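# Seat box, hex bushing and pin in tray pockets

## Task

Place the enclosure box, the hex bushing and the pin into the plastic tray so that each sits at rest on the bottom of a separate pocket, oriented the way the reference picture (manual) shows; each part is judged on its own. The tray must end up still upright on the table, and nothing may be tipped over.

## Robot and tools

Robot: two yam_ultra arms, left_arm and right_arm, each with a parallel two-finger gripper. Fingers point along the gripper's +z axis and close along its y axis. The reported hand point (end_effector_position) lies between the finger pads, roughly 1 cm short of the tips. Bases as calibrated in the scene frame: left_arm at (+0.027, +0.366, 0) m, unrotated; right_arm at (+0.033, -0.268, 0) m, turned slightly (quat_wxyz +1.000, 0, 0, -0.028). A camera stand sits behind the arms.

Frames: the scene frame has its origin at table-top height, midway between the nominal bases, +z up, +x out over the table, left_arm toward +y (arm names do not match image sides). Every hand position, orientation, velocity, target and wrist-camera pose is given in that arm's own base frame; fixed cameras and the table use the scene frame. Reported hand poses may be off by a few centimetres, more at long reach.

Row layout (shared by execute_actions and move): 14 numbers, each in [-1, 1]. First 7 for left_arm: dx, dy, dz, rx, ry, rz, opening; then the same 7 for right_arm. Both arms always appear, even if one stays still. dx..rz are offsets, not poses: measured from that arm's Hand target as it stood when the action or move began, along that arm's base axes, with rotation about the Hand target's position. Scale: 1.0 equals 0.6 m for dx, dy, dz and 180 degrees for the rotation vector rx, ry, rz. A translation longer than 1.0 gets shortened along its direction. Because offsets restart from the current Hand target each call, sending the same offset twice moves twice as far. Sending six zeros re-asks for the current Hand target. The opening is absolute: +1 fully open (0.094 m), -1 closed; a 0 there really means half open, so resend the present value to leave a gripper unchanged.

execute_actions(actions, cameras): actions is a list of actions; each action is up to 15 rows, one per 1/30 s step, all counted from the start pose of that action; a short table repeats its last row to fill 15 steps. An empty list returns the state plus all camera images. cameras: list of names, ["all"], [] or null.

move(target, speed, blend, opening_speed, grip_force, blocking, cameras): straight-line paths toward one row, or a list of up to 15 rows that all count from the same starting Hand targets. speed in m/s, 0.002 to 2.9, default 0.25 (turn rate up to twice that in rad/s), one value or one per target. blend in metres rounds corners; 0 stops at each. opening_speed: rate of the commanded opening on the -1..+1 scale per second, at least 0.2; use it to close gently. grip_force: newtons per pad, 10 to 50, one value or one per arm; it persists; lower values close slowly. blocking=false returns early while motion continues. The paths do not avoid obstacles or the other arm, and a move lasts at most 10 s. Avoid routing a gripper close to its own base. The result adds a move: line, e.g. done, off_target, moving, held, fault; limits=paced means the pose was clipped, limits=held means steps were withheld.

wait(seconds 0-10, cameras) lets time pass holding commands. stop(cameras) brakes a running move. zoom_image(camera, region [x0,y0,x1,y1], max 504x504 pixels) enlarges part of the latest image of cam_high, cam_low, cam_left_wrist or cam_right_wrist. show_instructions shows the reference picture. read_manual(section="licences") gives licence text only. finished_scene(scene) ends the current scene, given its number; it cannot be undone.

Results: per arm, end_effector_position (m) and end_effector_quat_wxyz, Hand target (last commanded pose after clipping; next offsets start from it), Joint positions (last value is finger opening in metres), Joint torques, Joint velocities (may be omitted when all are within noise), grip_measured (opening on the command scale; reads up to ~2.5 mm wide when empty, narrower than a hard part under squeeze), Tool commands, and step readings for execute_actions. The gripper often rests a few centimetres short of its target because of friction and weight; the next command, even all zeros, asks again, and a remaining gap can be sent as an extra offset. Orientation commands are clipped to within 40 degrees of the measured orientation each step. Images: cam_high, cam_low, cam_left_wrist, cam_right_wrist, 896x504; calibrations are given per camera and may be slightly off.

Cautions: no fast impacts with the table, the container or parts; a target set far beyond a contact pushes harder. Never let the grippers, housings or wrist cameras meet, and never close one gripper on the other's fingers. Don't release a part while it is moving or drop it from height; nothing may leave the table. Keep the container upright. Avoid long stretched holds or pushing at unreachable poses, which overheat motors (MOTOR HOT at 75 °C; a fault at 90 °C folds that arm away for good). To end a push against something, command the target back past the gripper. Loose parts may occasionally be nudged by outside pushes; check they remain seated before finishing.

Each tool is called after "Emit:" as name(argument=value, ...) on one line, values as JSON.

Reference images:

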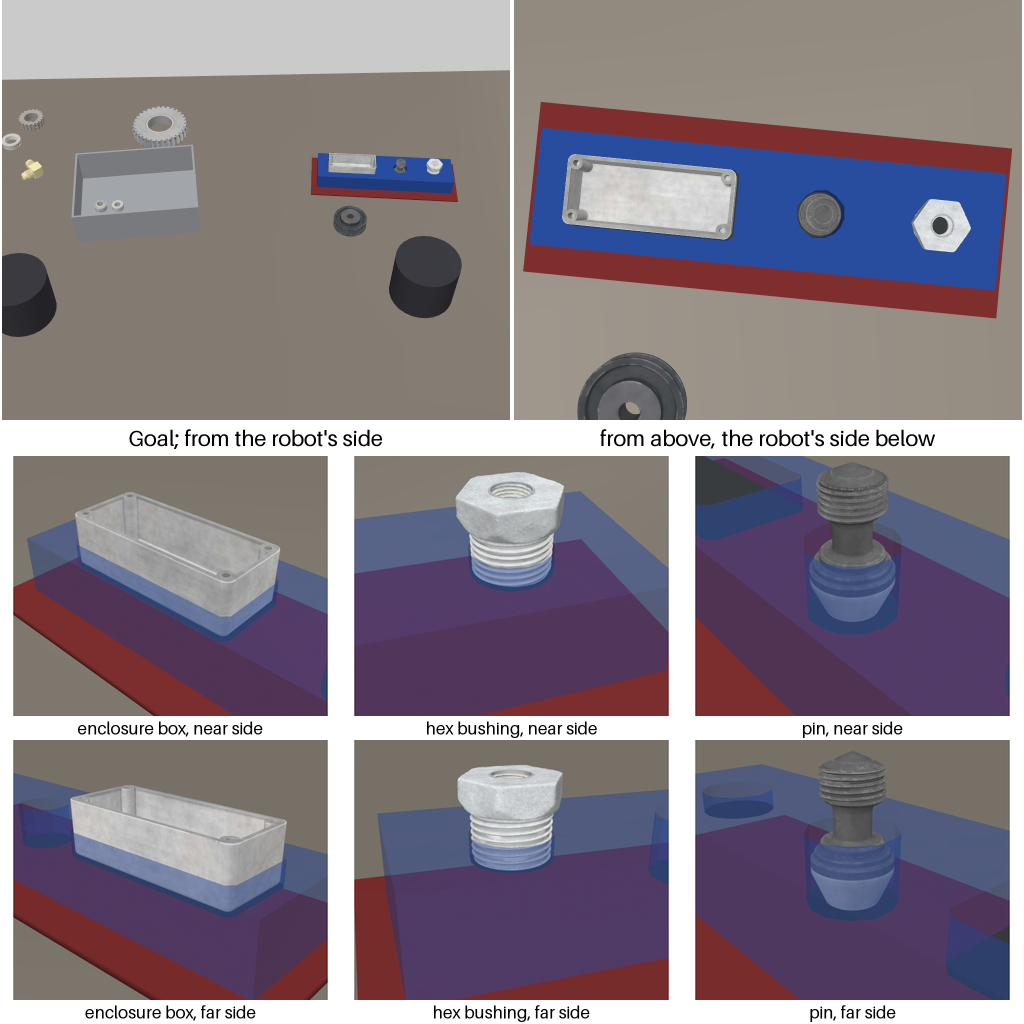

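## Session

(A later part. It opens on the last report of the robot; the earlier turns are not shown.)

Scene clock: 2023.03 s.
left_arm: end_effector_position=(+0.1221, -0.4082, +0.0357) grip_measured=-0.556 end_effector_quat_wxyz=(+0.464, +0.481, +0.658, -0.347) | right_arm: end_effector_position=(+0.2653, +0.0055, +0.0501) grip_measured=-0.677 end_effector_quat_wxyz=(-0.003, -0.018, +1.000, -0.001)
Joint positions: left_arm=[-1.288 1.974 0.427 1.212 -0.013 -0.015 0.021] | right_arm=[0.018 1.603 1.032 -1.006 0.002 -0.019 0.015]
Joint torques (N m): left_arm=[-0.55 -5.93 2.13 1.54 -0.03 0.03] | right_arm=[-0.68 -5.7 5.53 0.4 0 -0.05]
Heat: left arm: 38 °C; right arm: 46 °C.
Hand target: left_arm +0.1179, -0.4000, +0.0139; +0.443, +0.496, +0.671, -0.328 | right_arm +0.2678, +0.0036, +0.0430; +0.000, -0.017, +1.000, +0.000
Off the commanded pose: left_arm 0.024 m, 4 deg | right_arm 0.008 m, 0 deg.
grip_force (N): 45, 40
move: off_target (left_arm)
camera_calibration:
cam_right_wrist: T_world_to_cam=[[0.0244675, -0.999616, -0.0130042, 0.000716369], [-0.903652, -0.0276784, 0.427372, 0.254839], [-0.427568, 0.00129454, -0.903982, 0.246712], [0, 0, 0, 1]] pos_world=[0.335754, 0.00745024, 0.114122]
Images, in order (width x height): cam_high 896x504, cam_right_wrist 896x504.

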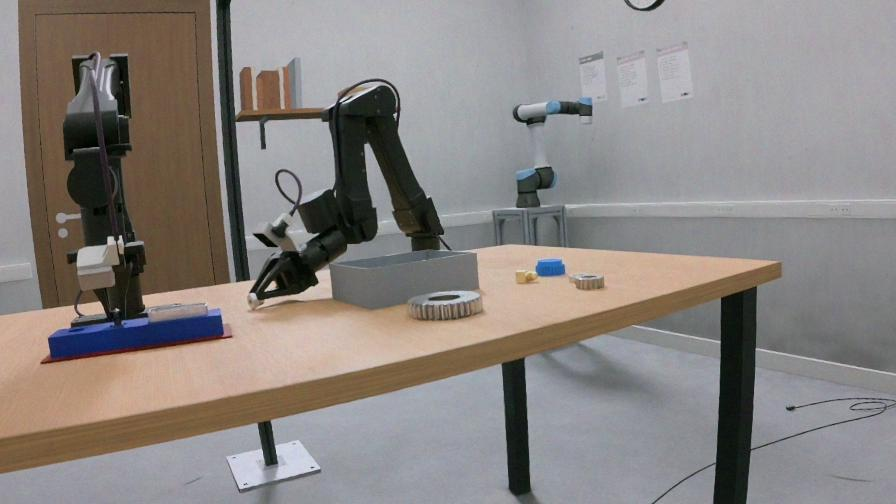

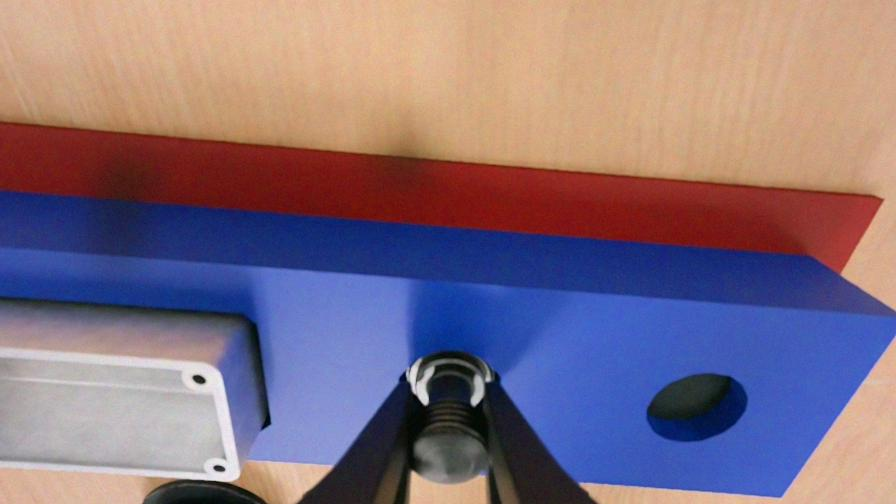

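Emit:
zoom_image(camera="cam_high", region=[230, 250, 330, 330])

Emit:
move(target=[0,0,0.02,0,0,0,-0.95, 0,0,0,0,0,0,-0.2], speed=0.05, opening_speed=0.5, cameras=["all"])

Scaled by 5.040 from the camera's 896x504 image, which has a finer 1280x720 frame.

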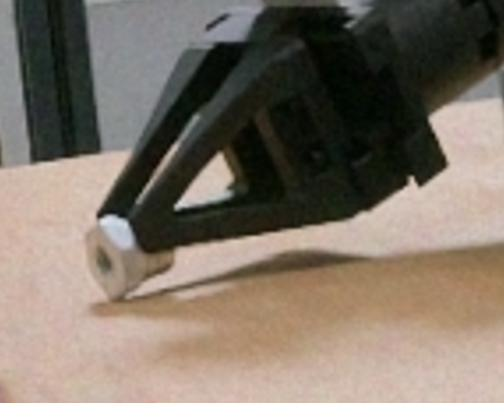

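Scene clock: 2055.63 s.
left_arm: end_effector_position=(+0.1216, -0.4068, +0.0362) grip_measured=-0.556 end_effector_quat_wxyz=(+0.458, +0.484, +0.662, -0.343) | right_arm: end_effector_position=(+0.2683, +0.0056, +0.0501) grip_measured=-0.203 end_effector_quat_wxyz=(+0.003, -0.019, +1.000, -0.001)
Joint positions: left_arm=[-1.288 1.946 0.427 1.167 -0.013 -0.015 0.021] | right_arm=[0.018 1.603 1.032 -0.994 0.002 -0.019 0.037]
Joint torques (N m): left_arm=[-0.55 -9.46 2.39 1.28 -0.03 0.03] | right_arm=[-0.62 -5.67 5.57 0.35 0.02 -0.05]
Heat: left arm: 37 °C; right arm: 45 °C.
Hand target: left_arm +0.1179, -0.4000, +0.0260; +0.443, +0.496, +0.671, -0.329 | right_arm +0.2679, +0.0036, +0.0430; +0.000, -0.017, +1.000, +0.000
Off the commanded pose: left_arm 0.013 m, 3 deg | right_arm 0.007 m, 0 deg.
grip_force (N): 45, 40
move: off_target (left_arm)
camera_calibration:
cam_left_wrist: T_world_to_cam=[[-0.954403, -0.298441, 0.00687287, -0.00464184], [-0.217193, 0.678414, -0.701842, 0.367384], [0.204796, -0.671333, -0.7123, -0.182889], [0, 0, 0, 1]] pos_world=[0.112818, -0.373403, 0.127605]
cam_right_wrist: T_world_to_cam=[[0.0249883, -0.999605, -0.0128712, 0.00048], [-0.908811, -0.0280785, 0.416262, 0.259556], [-0.416459, 0.00129584, -0.909154, 0.245336], [0, 0, 0, 1]] pos_world=[0.338048, 0.00744985, 0.115011]

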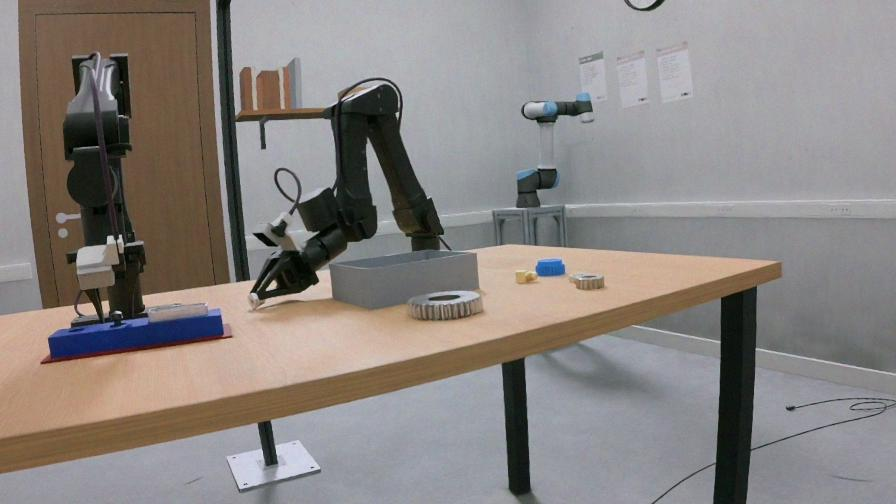

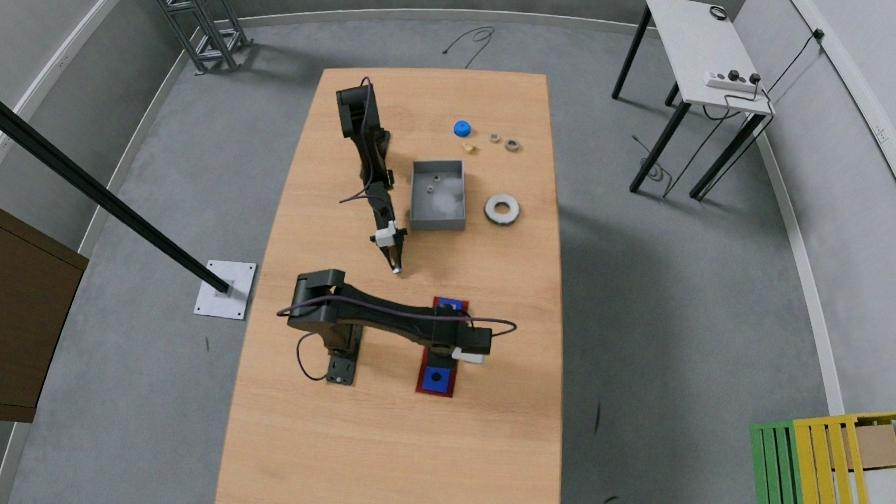

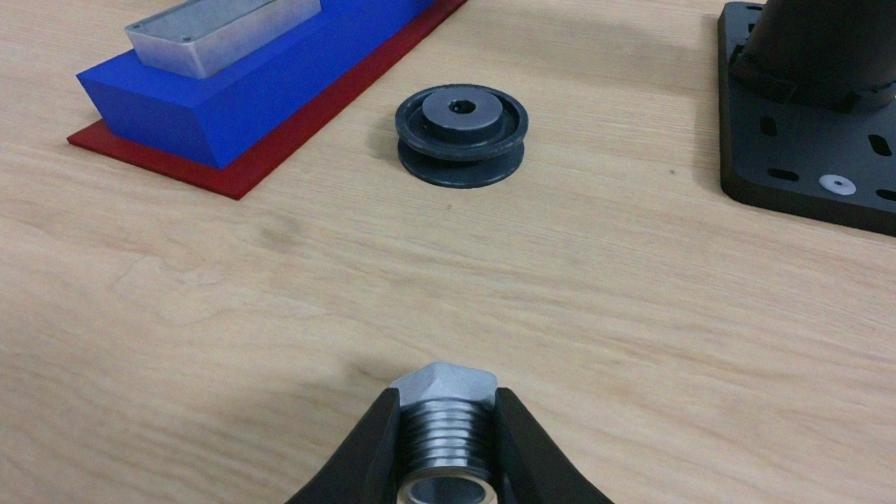

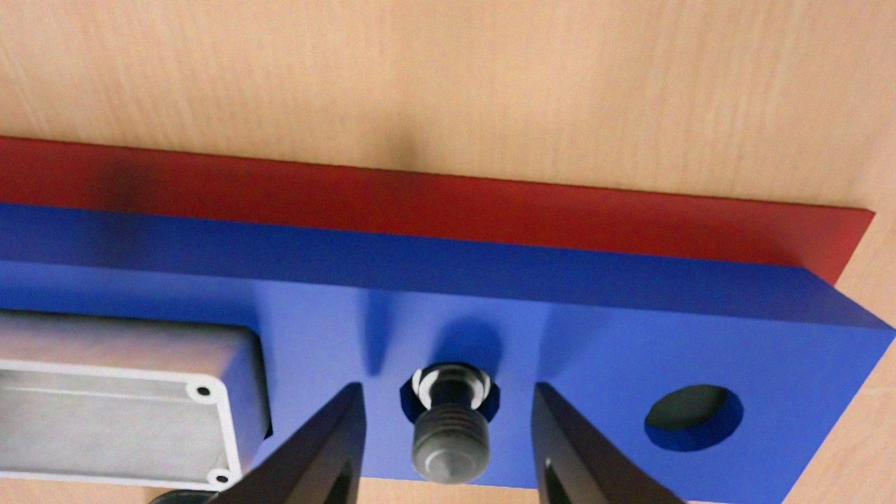

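Emit:
move(target=[[0,0,0.0083,0,0,0,-0.3, 0,0,0,0,0,0,-0.2],[0,0,0.0083,0,0,0,-0.12, 0,0,0.02,0,0,0,-0.2],[-0.0229,0.0749,0.0367,0,0,0,-0.12, 0,0,0.1667,0,0,0,-0.2],[-0.0329,0.0949,0.18,0,0,0,-0.12, -0.02,-0.2,0.2,0,0,0,-0.2]], speed=[0.05,0.05,0.08,0.2], opening_speed=0.4, cameras=["all"])

Scene clock: 2076.27 s.
left_arm: end_effector_position=(+0.0985, -0.3384, +0.1244) grip_measured=-0.121 end_effector_quat_wxyz=(+0.437, +0.498, +0.675, -0.325) | right_arm: end_effector_position=(+0.2538, -0.1159, +0.1597) grip_measured=-0.203 end_effector_quat_wxyz=(+0.001, -0.016, +1.000, -0.004)
Joint positions: left_arm=[-1.304 1.133 0.345 0.368 -0.026 -0.015 0.041] | right_arm=[-0.427 1.597 1.467 -1.435 0.007 -0.458 0.037]
Joint torques (N m): left_arm=[-0.8 -3.56 7.98 1.66 -0.08 -0.05] | right_arm=[-0.29 -5.68 9.92 -0.06 -0.06 -0.06]
Heat: left arm: 38 °C; right arm: 46 °C.
Hand target: left_arm +0.0982, -0.3431, +0.1341; +0.443, +0.496, +0.671, -0.328 | right_arm +0.2559, -0.1163, +0.1630; +0.000, -0.017, +1.000, +0.000
Off the commanded pose: left_arm 0.011 m, 1 deg | right_arm 0.004 m, 1 deg.
grip_force (N): 45, 40
move: off_target (left_arm)
camera_calibration:
cam_left_wrist: T_world_to_cam=[[-0.955455, -0.295135, -0.000105928, -0.00484069], [-0.223553, 0.723952, -0.652623, 0.387757], [0.192689, -0.623529, -0.757683, -0.0464677], [0, 0, 0, 1]] pos_world=[0.0910129, -0.31112, 0.217851]
cam_right_wrist: T_world_to_cam=[[0.0187983, -0.999806, -0.0057961, -0.118705], [-0.907335, -0.0194942, 0.419957, 0.197324], [-0.419989, -0.00263546, -0.907526, 0.339243], [0, 0, 0, 1]] pos_world=[0.323749, -0.113941, 0.224316]

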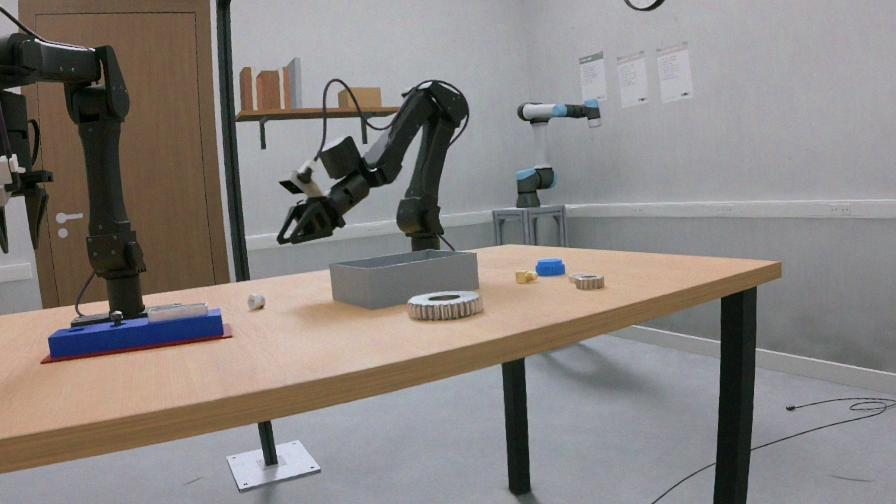

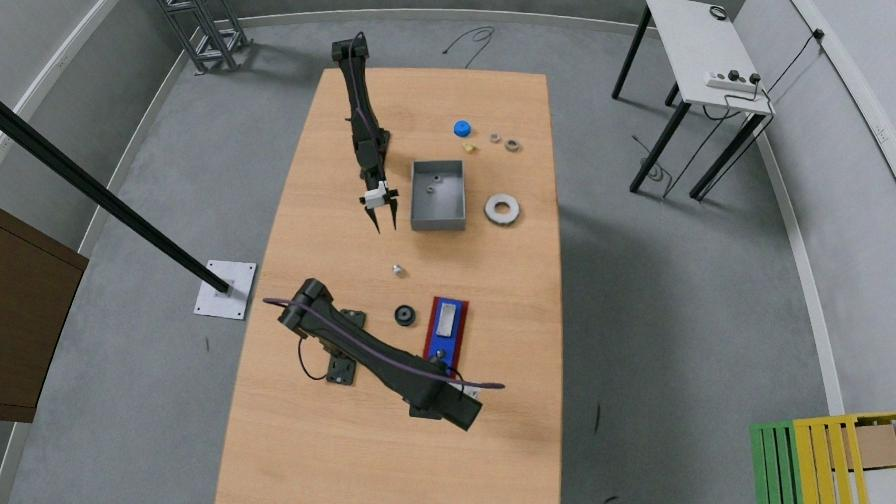

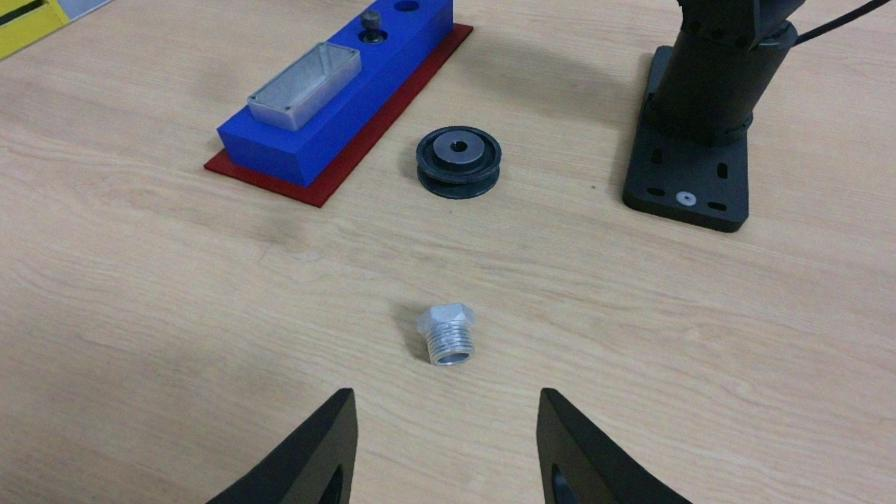

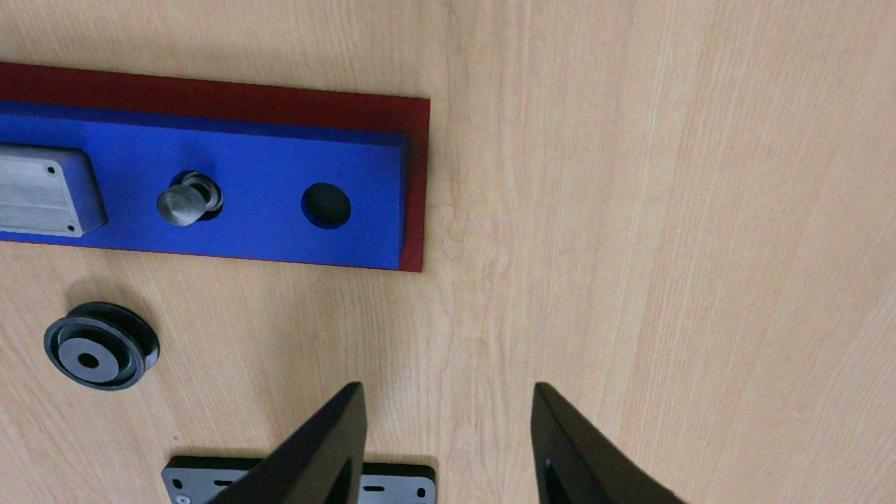

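Emit:
zoom_image(camera="cam_left_wrist", region=[380, 270, 520, 390])

Emit:
zoom_image(camera="cam_high", region=[40, 270, 290, 380])

Scaled by 3.600 from the camera's 896x504 image, which has a finer 1280x720 frame.

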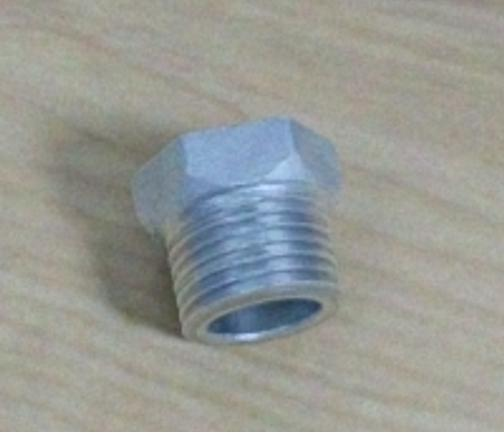

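Scaled by 2.016 from the camera's 896x504 image, which has a finer 1280x720 frame.

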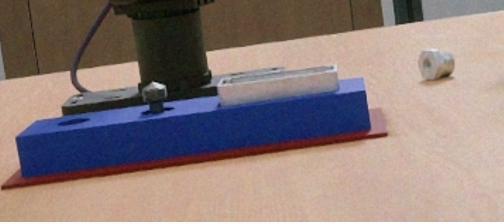

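Emit:
move(target=[0.033,-0.1182,-0.0568,0.3683,0.1562,0.0574,-0.15, 0,0,0,0,0,0,-0.2], speed=0.25, cameras=["cam_left_wrist"])

Scene clock: 2137.57 s.
left_arm: end_effector_position=(+0.1153, -0.4133, +0.1032) grip_measured=-0.149 end_effector_quat_wxyz=(-0.028, +0.513, +0.857, +0.018) | right_arm: end_effector_position=(+0.2538, -0.1159, +0.1597) grip_measured=-0.203 end_effector_quat_wxyz=(+0.001, -0.016, +1.000, -0.004)
Joint positions: left_arm=[-1.296 2.301 2.212 -1.546 0.012 -0.216 0.04] | right_arm=[-0.427 1.597 1.467 -1.435 0.007 -0.458 0.037]
Joint torques (N m): left_arm=[0.7 -12.23 7.1 -0.31 0.09 -0.09] | right_arm=[-0.25 -5.83 9.84 -0.04 -0.04 -0.05]
Heat: left arm: 36 °C; right arm: 47 °C.
Hand target: left_arm +0.1180, -0.4140, +0.1000; -0.037, +0.507, +0.861, +0.022 | right_arm +0.2559, -0.1163, +0.1630; +0.000, -0.017, +1.000, +0.000
Off the commanded pose: left_arm 0.004 m, 1 deg | right_arm 0.004 m, 1 deg.
joint sent to its limit (left arm) — joint 4 (wrist pitch), lower limit. The joint targets still meet the commanded pose.
grip_force (N): 45, 40
move: done
camera_calibration:
cam_left_wrist: T_world_to_cam=[[-0.882303, -0.470653, -0.00527593, -0.091301], [-0.413931, 0.770536, 0.484702, 0.355883], [-0.224061, 0.429838, -0.874664, 0.383086], [0, 0, 0, 1]] pos_world=[0.15259, -0.481856, 0.162092]
Images, in order (width x height): cam_left_wrist 896x504.

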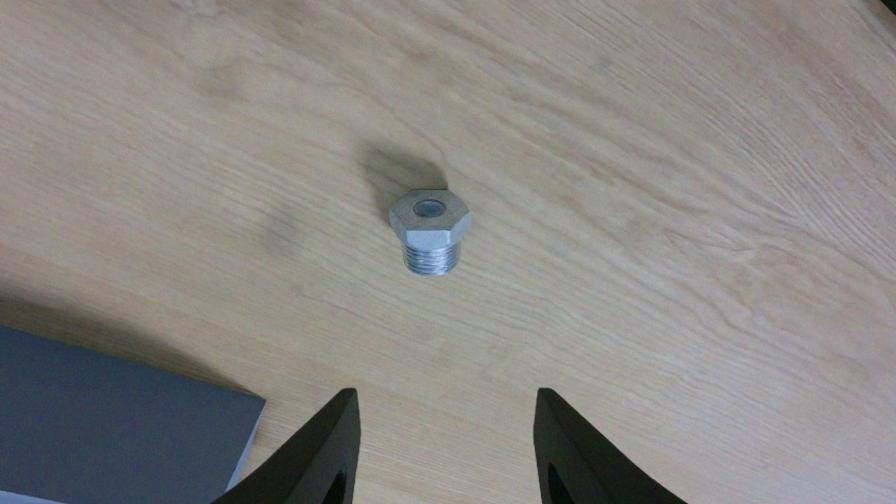

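Emit:
move(target=[0.0008,0.0075,-0.0783,0,0,0,-0.2, 0,0,0,0,0,0,-0.2], speed=0.12, cameras=["cam_left_wrist","cam_high"])

Emit:
zoom_image(camera="cam_high", region=[200, 210, 340, 330])

Scene clock: 2167.40 s.
left_arm: end_effector_position=(+0.1155, -0.4095, +0.0552) grip_measured=-0.199 end_effector_quat_wxyz=(-0.037, +0.512, +0.858, +0.026) | right_arm: end_effector_position=(+0.2538, -0.1159, +0.1597) grip_measured=-0.203 end_effector_quat_wxyz=(+0.001, -0.016, +1.000, -0.004)
Joint positions: left_arm=[-1.293 2.301 2.019 -1.378 0.013 -0.216 0.038] | right_arm=[-0.427 1.597 1.467 -1.435 0.007 -0.458 0.037]
Joint torques (N m): left_arm=[0.77 -14.42 4.52 -0.03 0.09 -0.05] | right_arm=[-0.27 -5.71 9.95 -0.06 -0.06 -0.05]
Heat: left arm: 40 °C; right arm: 47 °C.
Hand target: left_arm +0.1184, -0.4095, +0.0530; -0.037, +0.507, +0.861, +0.022 | right_arm +0.2559, -0.1163, +0.1630; +0.000, -0.017, +1.000, +0.000
Off the commanded pose: left_arm 0.004 m, 1 deg | right_arm 0.004 m, 1 deg.
grip_force (N): 45, 40
move: done
camera_calibration:
cam_left_wrist: T_world_to_cam=[[-0.880904, -0.473182, -0.0103302, -0.090528], [-0.412723, 0.7573, 0.506119, 0.369509], [-0.231663, 0.450106, -0.862402, 0.348004], [0, 0, 0, 1]] pos_world=[0.153378, -0.479304, 0.112169]
Images, in order (width x height): cam_high 896x504, cam_left_wrist 896x504.

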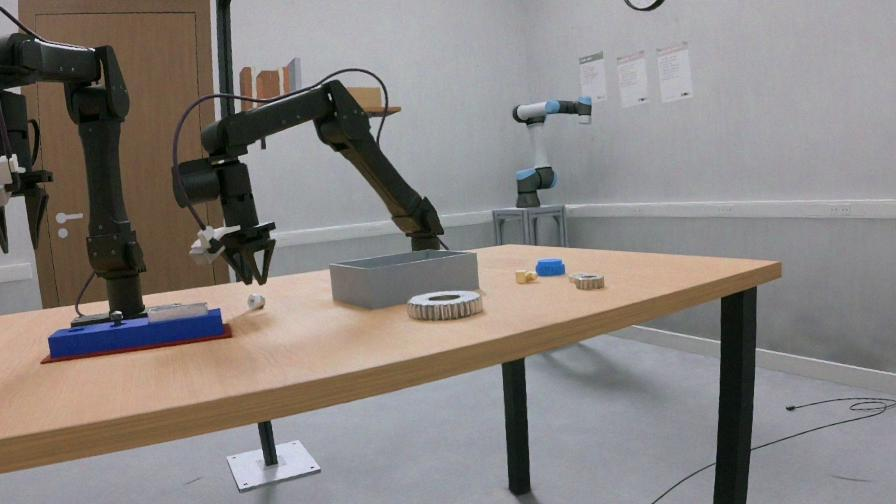

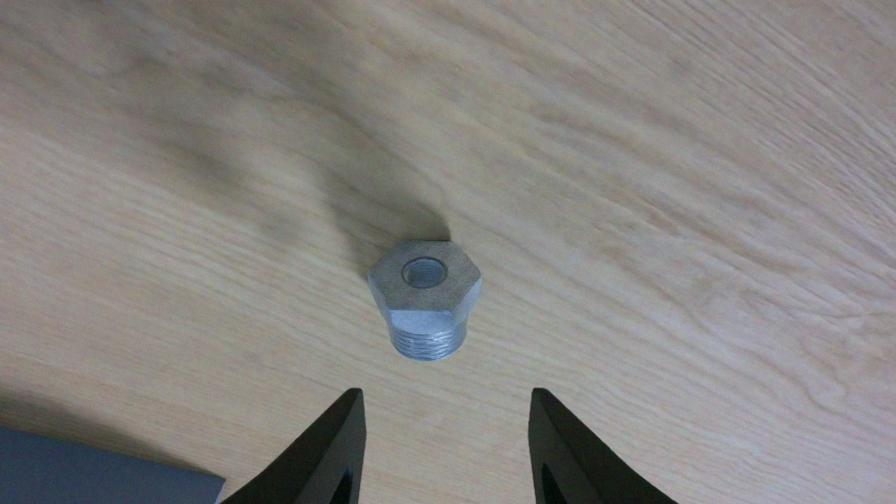

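Scaled by 3.600 from the camera's 896x504 image, which has a finer 1280x720 frame.

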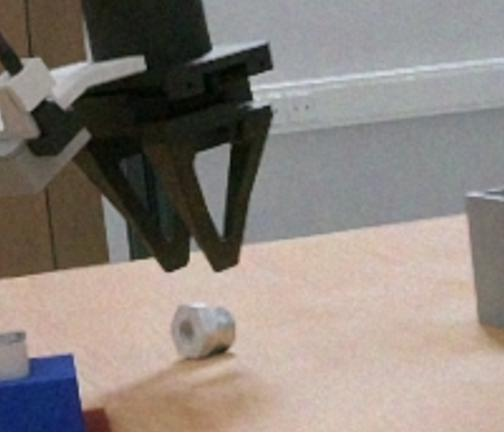

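Emit:
move(target=[0.0093,-0.0002,-0.0467,0,0,0,-0.2, 0,0,0,0,0,0,-0.2], speed=0.08, cameras=["cam_left_wrist","cam_high"])

Emit:
zoom_image(camera="cam_high", region=[200, 230, 320, 330])

Scene clock: 2190.83 s.
left_arm: end_effector_position=(+0.1218, -0.4113, +0.0355) grip_measured=-0.199 end_effector_quat_wxyz=(-0.030, +0.509, +0.860, +0.019) | right_arm: end_effector_position=(+0.2538, -0.1159, +0.1597) grip_measured=-0.203 end_effector_quat_wxyz=(+0.001, -0.016, +1.000, -0.004)
Joint positions: left_arm=[-1.28 2.301 1.942 -1.281 0.013 -0.211 0.038] | right_arm=[-0.427 1.597 1.467 -1.435 0.007 -0.458 0.037]
Joint torques (N m): left_arm=[0.69 -12.6 4.52 0.01 0.07 0.02] | right_arm=[-0.2 -5.71 9.89 -0.03 -0.02 -0.05]
Heat: left arm: 44 °C; right arm: 47 °C.
Hand target: left_arm +0.1241, -0.4097, +0.0250; -0.037, +0.507, +0.861, +0.022 | right_arm +0.2559, -0.1163, +0.1630; +0.000, -0.017, +1.000, +0.000
Off the commanded pose: left_arm 0.011 m, 1 deg | right_arm 0.004 m, 1 deg.
grip_force (N): 45, 40
move: off_target (left_arm)
camera_calibration:
cam_left_wrist: T_world_to_cam=[[-0.87704, -0.480384, -0.00563711, -0.0895602], [-0.421434, 0.763676, 0.489072, 0.387752], [-0.230638, 0.431312, -0.872225, 0.325754], [0, 0, 0, 1]] pos_world=[0.159995, -0.479642, 0.0939875]
Images, in order (width x height): cam_high 896x504, cam_left_wrist 896x504.

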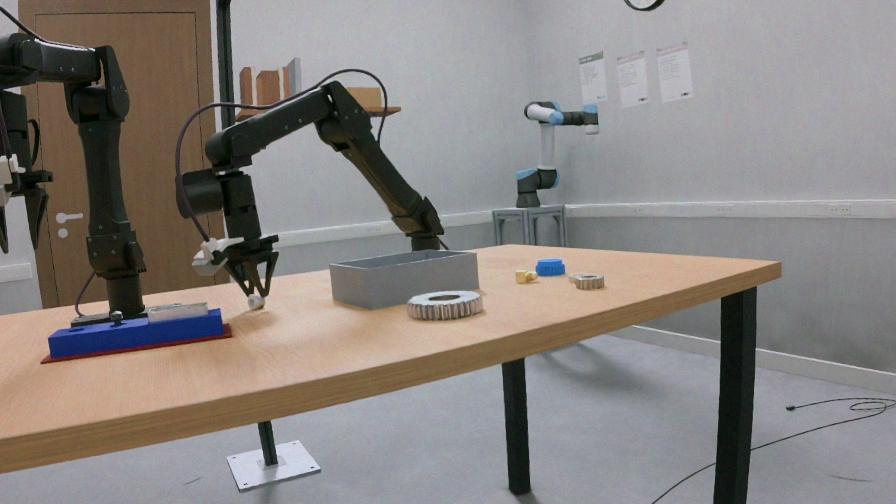

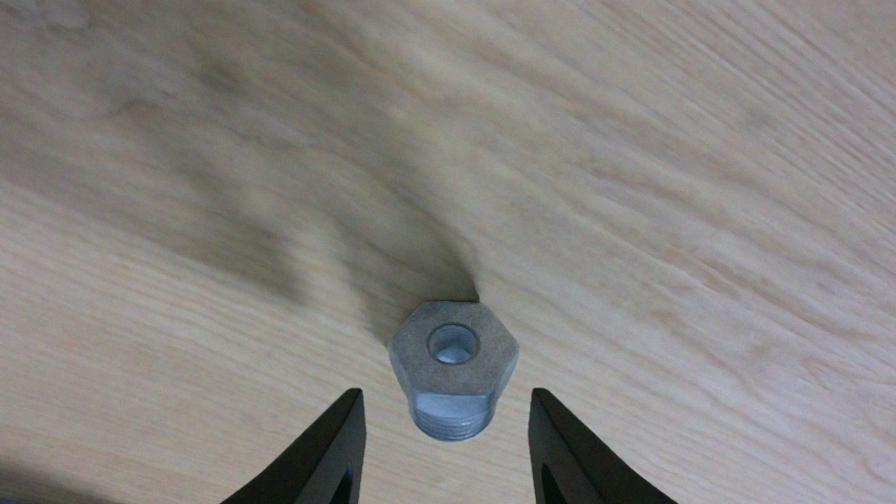

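Scaled by 4.200 from the camera's 896x504 image, which has a finer 1280x720 frame.

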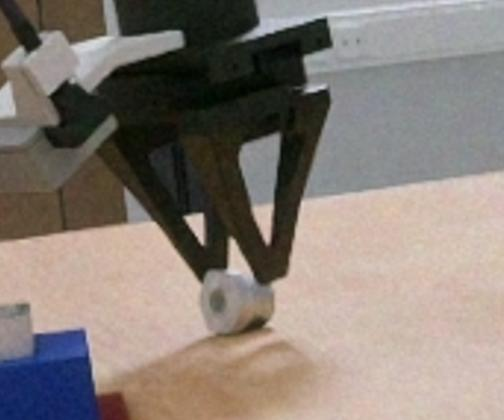

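Emit:
move(target=[0,0,-0.0167,0,0,0,-0.2, 0,0,0,0,0,0,-0.2], speed=0.05, cameras=["cam_left_wrist","cam_high"])

Emit:
zoom_image(camera="cam_high", region=[200, 230, 320, 330])

Scene clock: 2207.57 s.
left_arm: end_effector_position=(+0.1221, -0.4122, +0.0285) grip_measured=-0.199 end_effector_quat_wxyz=(-0.027, +0.509, +0.860, +0.016) | right_arm: end_effector_position=(+0.2538, -0.1159, +0.1597) grip_measured=-0.203 end_effector_quat_wxyz=(+0.001, -0.016, +1.000, -0.004)
Joint positions: left_arm=[-1.28 2.301 1.914 -1.246 0.013 -0.211 0.038] | right_arm=[-0.427 1.597 1.467 -1.435 0.007 -0.458 0.037]
Joint torques (N m): left_arm=[0.7 -11.97 4.48 0.04 0.08 0.02] | right_arm=[-0.12 -5.65 9.88 -0.06 -0.04 -0.05]
Heat: left arm: 44 °C; right arm: 47 °C.
Hand target: left_arm +0.1241, -0.4097, +0.0150; -0.037, +0.507, +0.861, +0.022 | right_arm +0.2559, -0.1163, +0.1630; +0.000, -0.017, +1.000, +0.000
Off the commanded pose: left_arm 0.014 m, 1 deg | right_arm 0.004 m, 1 deg.
grip_force (N): 45, 40
move: off_target (left_arm)
camera_calibration:
cam_left_wrist: T_world_to_cam=[[-0.877035, -0.48041, -0.00408783, -0.0898529], [-0.422422, 0.767064, 0.48288, 0.393566], [-0.228845, 0.425229, -0.875677, 0.317477], [0, 0, 0, 1]] pos_world=[0.1601, -0.480057, 0.0875942]
Images, in order (width x height): cam_high 896x504, cam_left_wrist 896x504.

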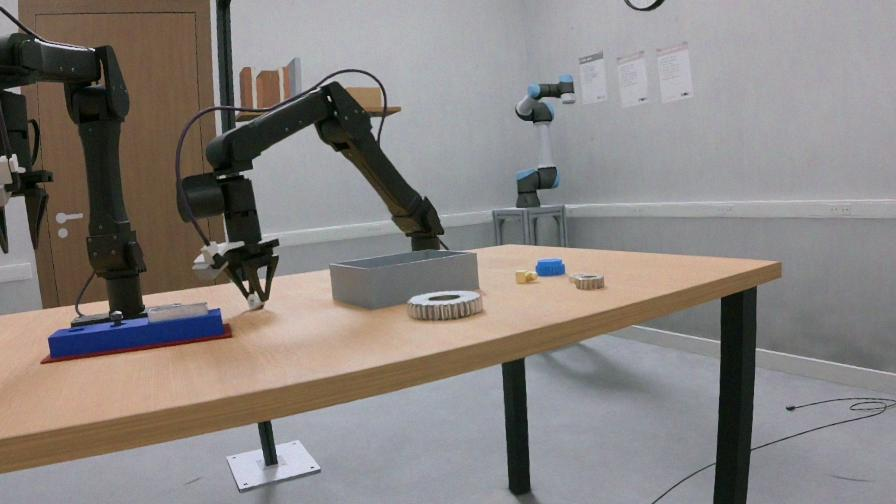

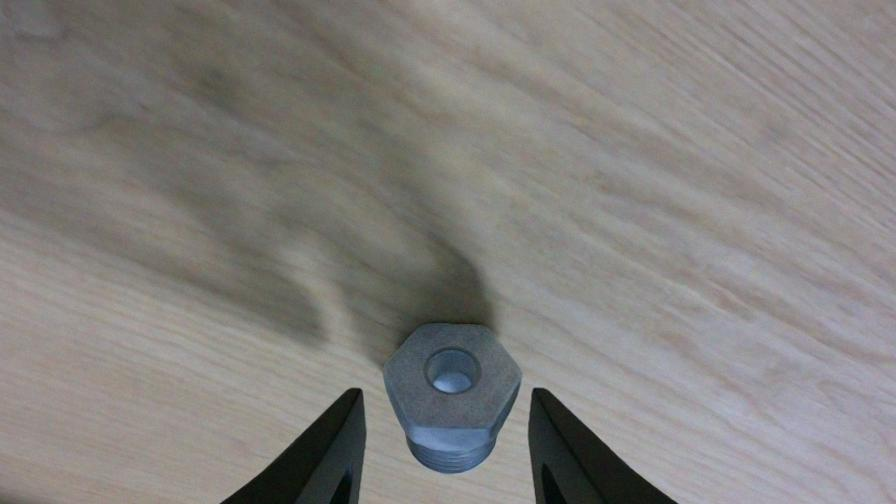

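Scaled by 4.200 from the camera's 896x504 image, which has a finer 1280x720 frame.

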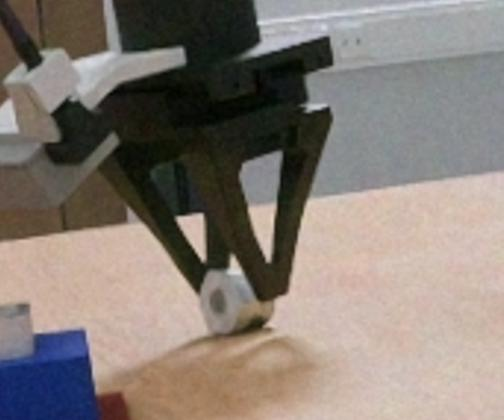

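Emit:
move(target=[-0.001,0.002,-0.0117,0,0,0,-0.2, 0,0,0,0,0,0,-0.2], speed=0.05, cameras=["cam_left_wrist","cam_high"])

Emit:
zoom_image(camera="cam_high", region=[220, 260, 300, 320])

Scene clock: 2215.07 s.
left_arm: end_effector_position=(+0.1218, -0.4111, +0.0216) grip_measured=-0.199 end_effector_quat_wxyz=(-0.027, +0.509, +0.860, +0.016) | right_arm: end_effector_position=(+0.2538, -0.1159, +0.1597) grip_measured=-0.203 end_effector_quat_wxyz=(+0.001, -0.016, +1.000, -0.004)
Joint positions: left_arm=[-1.28 2.301 1.887 -1.219 0.013 -0.211 0.038] | right_arm=[-0.427 1.597 1.467 -1.435 0.007 -0.458 0.037]
Joint torques (N m): left_arm=[0.65 -11.92 4.46 0.05 0.08 0.01] | right_arm=[-0.21 -5.63 9.99 -0.05 -0.05 -0.03]
Heat: left arm: 44 °C; right arm: 47 °C.
Hand target: left_arm +0.1235, -0.4084, +0.0079; -0.037, +0.507, +0.861, +0.022 | right_arm +0.2559, -0.1163, +0.1630; +0.000, -0.017, +1.000, +0.000
Off the commanded pose: left_arm 0.014 m, 1 deg | right_arm 0.004 m, 1 deg.
grip_force (N): 45, 40
move: off_target (left_arm)
camera_calibration:
cam_left_wrist: T_world_to_cam=[[-0.877035, -0.48041, -0.00408783, -0.0896642], [-0.422422, 0.767064, 0.48288, 0.396053], [-0.228845, 0.425229, -0.875677, 0.310853], [0, 0, 0, 1]] pos_world=[0.1598, -0.479057, 0.0805942]
Images, in order (width x height): cam_high 896x504, cam_left_wrist 896x504.

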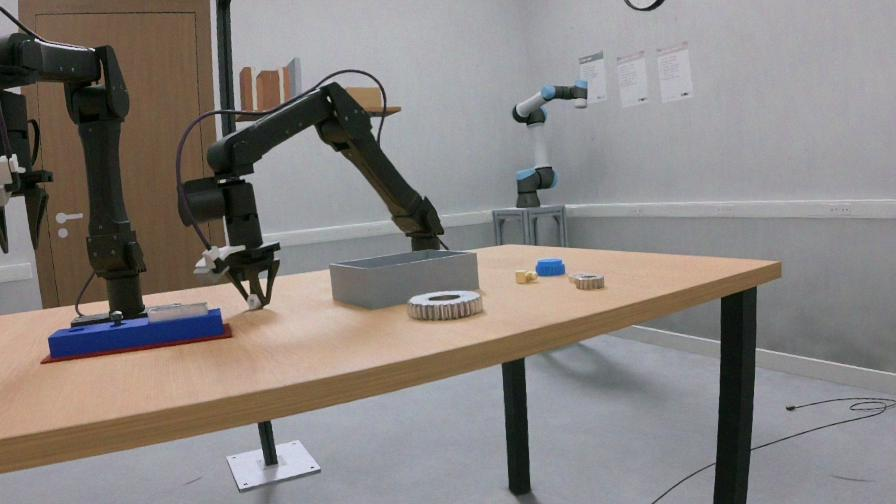

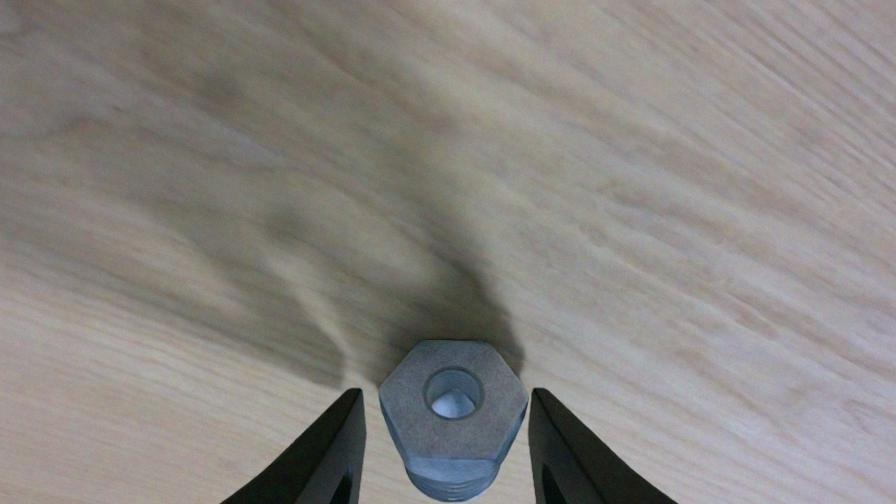

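Scaled by 6.300 from the camera's 896x504 image, which has a finer 1280x720 frame.

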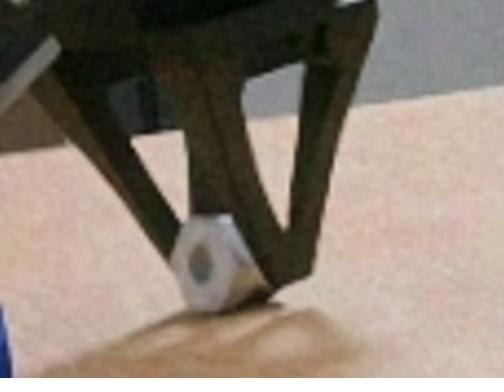

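Emit:
move(target=[0.002,-0.0045,0.0092,0,0,0,-0.2, 0,0,0,0,0,0,-0.2], speed=0.05, cameras=["cam_left_wrist","cam_high"])

Emit:
zoom_image(camera="cam_high", region=[220, 260, 300, 320])

Scene clock: 2237.30 s.
left_arm: end_effector_position=(+0.1215, -0.4103, +0.0177) grip_measured=-0.199 end_effector_quat_wxyz=(-0.030, +0.509, +0.860, +0.019) | right_arm: end_effector_position=(+0.2538, -0.1159, +0.1597) grip_measured=-0.203 end_effector_quat_wxyz=(+0.001, -0.016, +1.000, -0.004)
Joint positions: left_arm=[-1.28 2.31 1.887 -1.218 0.013 -0.211 0.038] | right_arm=[-0.427 1.597 1.467 -1.435 0.007 -0.458 0.037]
Joint torques (N m): left_arm=[0.73 -12.08 7.17 -0.29 0.08 0.02] | right_arm=[-0.21 -5.74 9.92 -0.06 -0.03 -0.05]
Heat: left arm: 44 °C; right arm: 48 °C.
Hand target: left_arm +0.1247, -0.4111, +0.0135; -0.037, +0.507, +0.861, +0.022 | right_arm +0.2559, -0.1163, +0.1630; +0.000, -0.017, +1.000, +0.000
Off the commanded pose: left_arm 0.005 m, 1 deg | right_arm 0.004 m, 1 deg.
grip_force (N): 45, 40
move: done
camera_calibration:
cam_left_wrist: T_world_to_cam=[[-0.877241, -0.480013, -0.0059858, -0.0892559], [-0.420849, 0.762999, 0.490631, 0.395203], [-0.230942, 0.432921, -0.871347, 0.310346], [0, 0, 0, 1]] pos_world=[0.159694, -0.478739, 0.0759858]
Images, in order (width x height): cam_high 896x504, cam_left_wrist 896x504.

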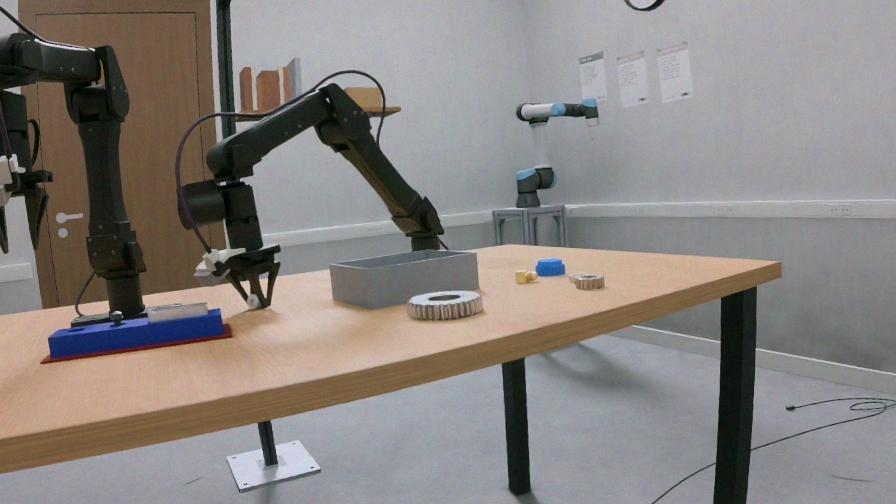

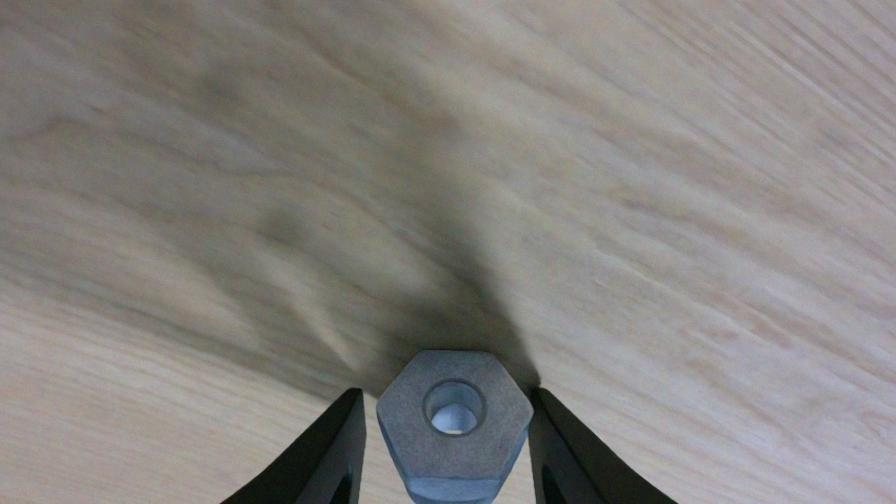

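Scaled by 6.300 from the camera's 896x504 image, which has a finer 1280x720 frame.

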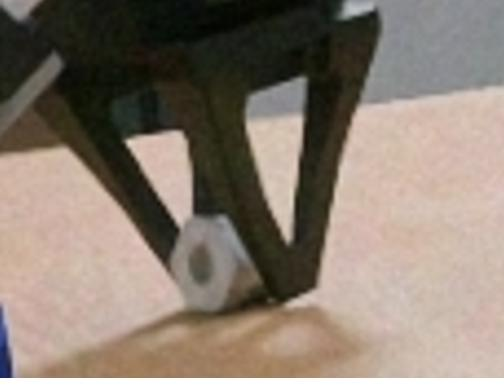

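Emit:
move(target=[0.001,-0.004,0.0117,0,0,0,-0.2, 0,0,0,0,0,0,-0.2], speed=0.05)

Scene clock: 2254.03 s.
left_arm: end_effector_position=(+0.1224, -0.4132, +0.0251) grip_measured=-0.199 end_effector_quat_wxyz=(-0.030, +0.509, +0.860, +0.019) | right_arm: end_effector_position=(+0.2538, -0.1159, +0.1597) grip_measured=-0.203 end_effector_quat_wxyz=(+0.001, -0.016, +1.000, -0.004)
Joint positions: left_arm=[-1.28 2.316 1.926 -1.25 0.013 -0.211 0.038] | right_arm=[-0.427 1.597 1.467 -1.435 0.007 -0.458 0.037]
Joint torques (N m): left_arm=[0.7 -12.16 7.09 -0.29 0.08 0.01] | right_arm=[-0.25 -5.83 9.96 -0.06 -0.03 -0.06]
Heat: left arm: 43 °C; right arm: 48 °C.
Hand target: left_arm +0.1253, -0.4135, +0.0204; -0.037, +0.507, +0.861, +0.022 | right_arm +0.2559, -0.1163, +0.1630; +0.000, -0.017, +1.000, +0.000
Off the commanded pose: left_arm 0.005 m, 1 deg | right_arm 0.004 m, 1 deg.
grip_force (N): 45, 40
move: done

Emit:
move(target=[0,0,0,0,0,0,-0.9, 0,0,0,0,0,0,-0.2], speed=0.05, opening_speed=0.5, cameras=["cam_left_wrist","cam_high"])

Emit:
zoom_image(camera="cam_high", region=[220, 260, 300, 320])

Scene clock: 2259.23 s.
left_arm: end_effector_position=(+0.1224, -0.4131, +0.0251) grip_measured=-0.424 end_effector_quat_wxyz=(-0.030, +0.509, +0.860, +0.019) | right_arm: end_effector_position=(+0.2538, -0.1159, +0.1597) grip_measured=-0.203 end_effector_quat_wxyz=(+0.001, -0.016, +1.000, -0.004)
Joint positions: left_arm=[-1.28 2.316 1.926 -1.25 0.013 -0.211 0.027] | right_arm=[-0.427 1.597 1.467 -1.435 0.007 -0.458 0.037]
Joint torques (N m): left_arm=[0.72 -12.12 7.09 -0.29 0.07 0.01] | right_arm=[-0.21 -5.67 9.94 -0.07 -0.04 -0.04]
Heat: left arm: 42 °C; right arm: 48 °C.
Hand target: left_arm +0.1253, -0.4135, +0.0204; -0.037, +0.507, +0.861, +0.022 | right_arm +0.2559, -0.1163, +0.1630; +0.000, -0.017, +1.000, +0.000
Off the commanded pose: left_arm 0.006 m, 1 deg | right_arm 0.004 m, 1 deg.
grip_force (N): 45, 40
move: done
camera_calibration:
cam_left_wrist: T_world_to_cam=[[-0.877212, -0.480072, -0.00553898, -0.0898754], [-0.42113, 0.763868, 0.489034, 0.394422], [-0.23054, 0.431319, -0.872247, 0.317652], [0, 0, 0, 1]] pos_world=[0.160495, -0.481443, 0.0836875]
Images, in order (width x height): cam_high 896x504, cam_left_wrist 896x504.

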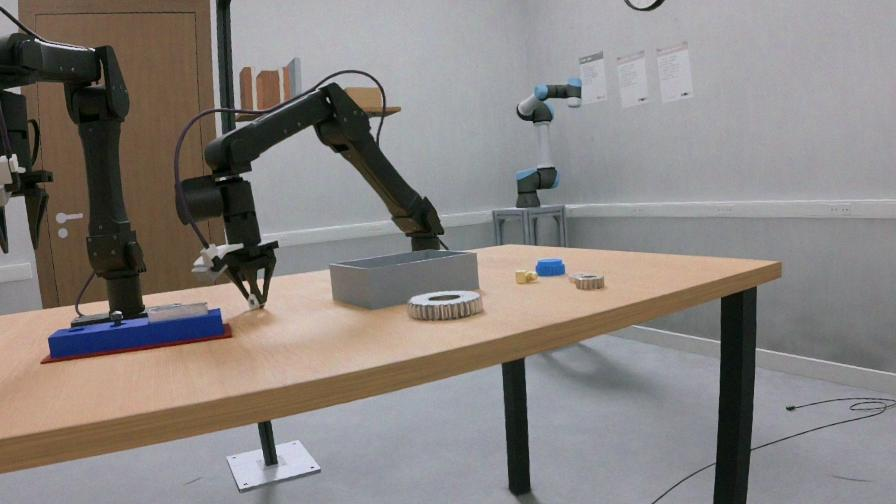

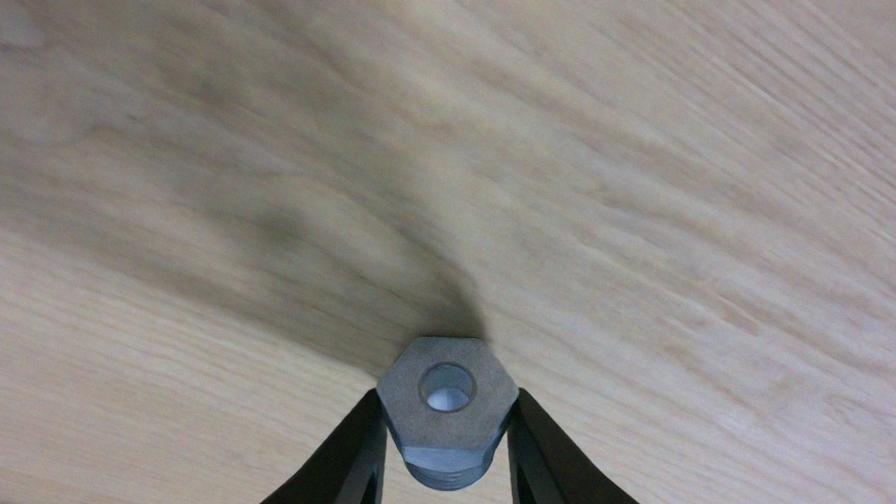

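Scaled by 6.300 from the camera's 896x504 image, which has a finer 1280x720 frame.

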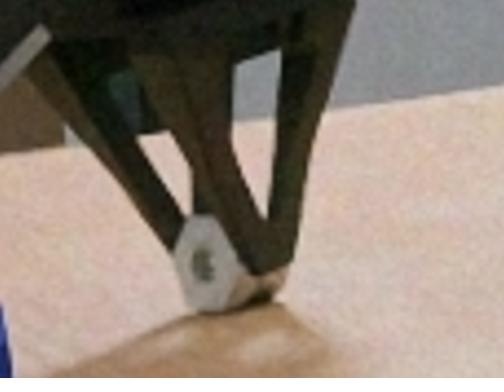

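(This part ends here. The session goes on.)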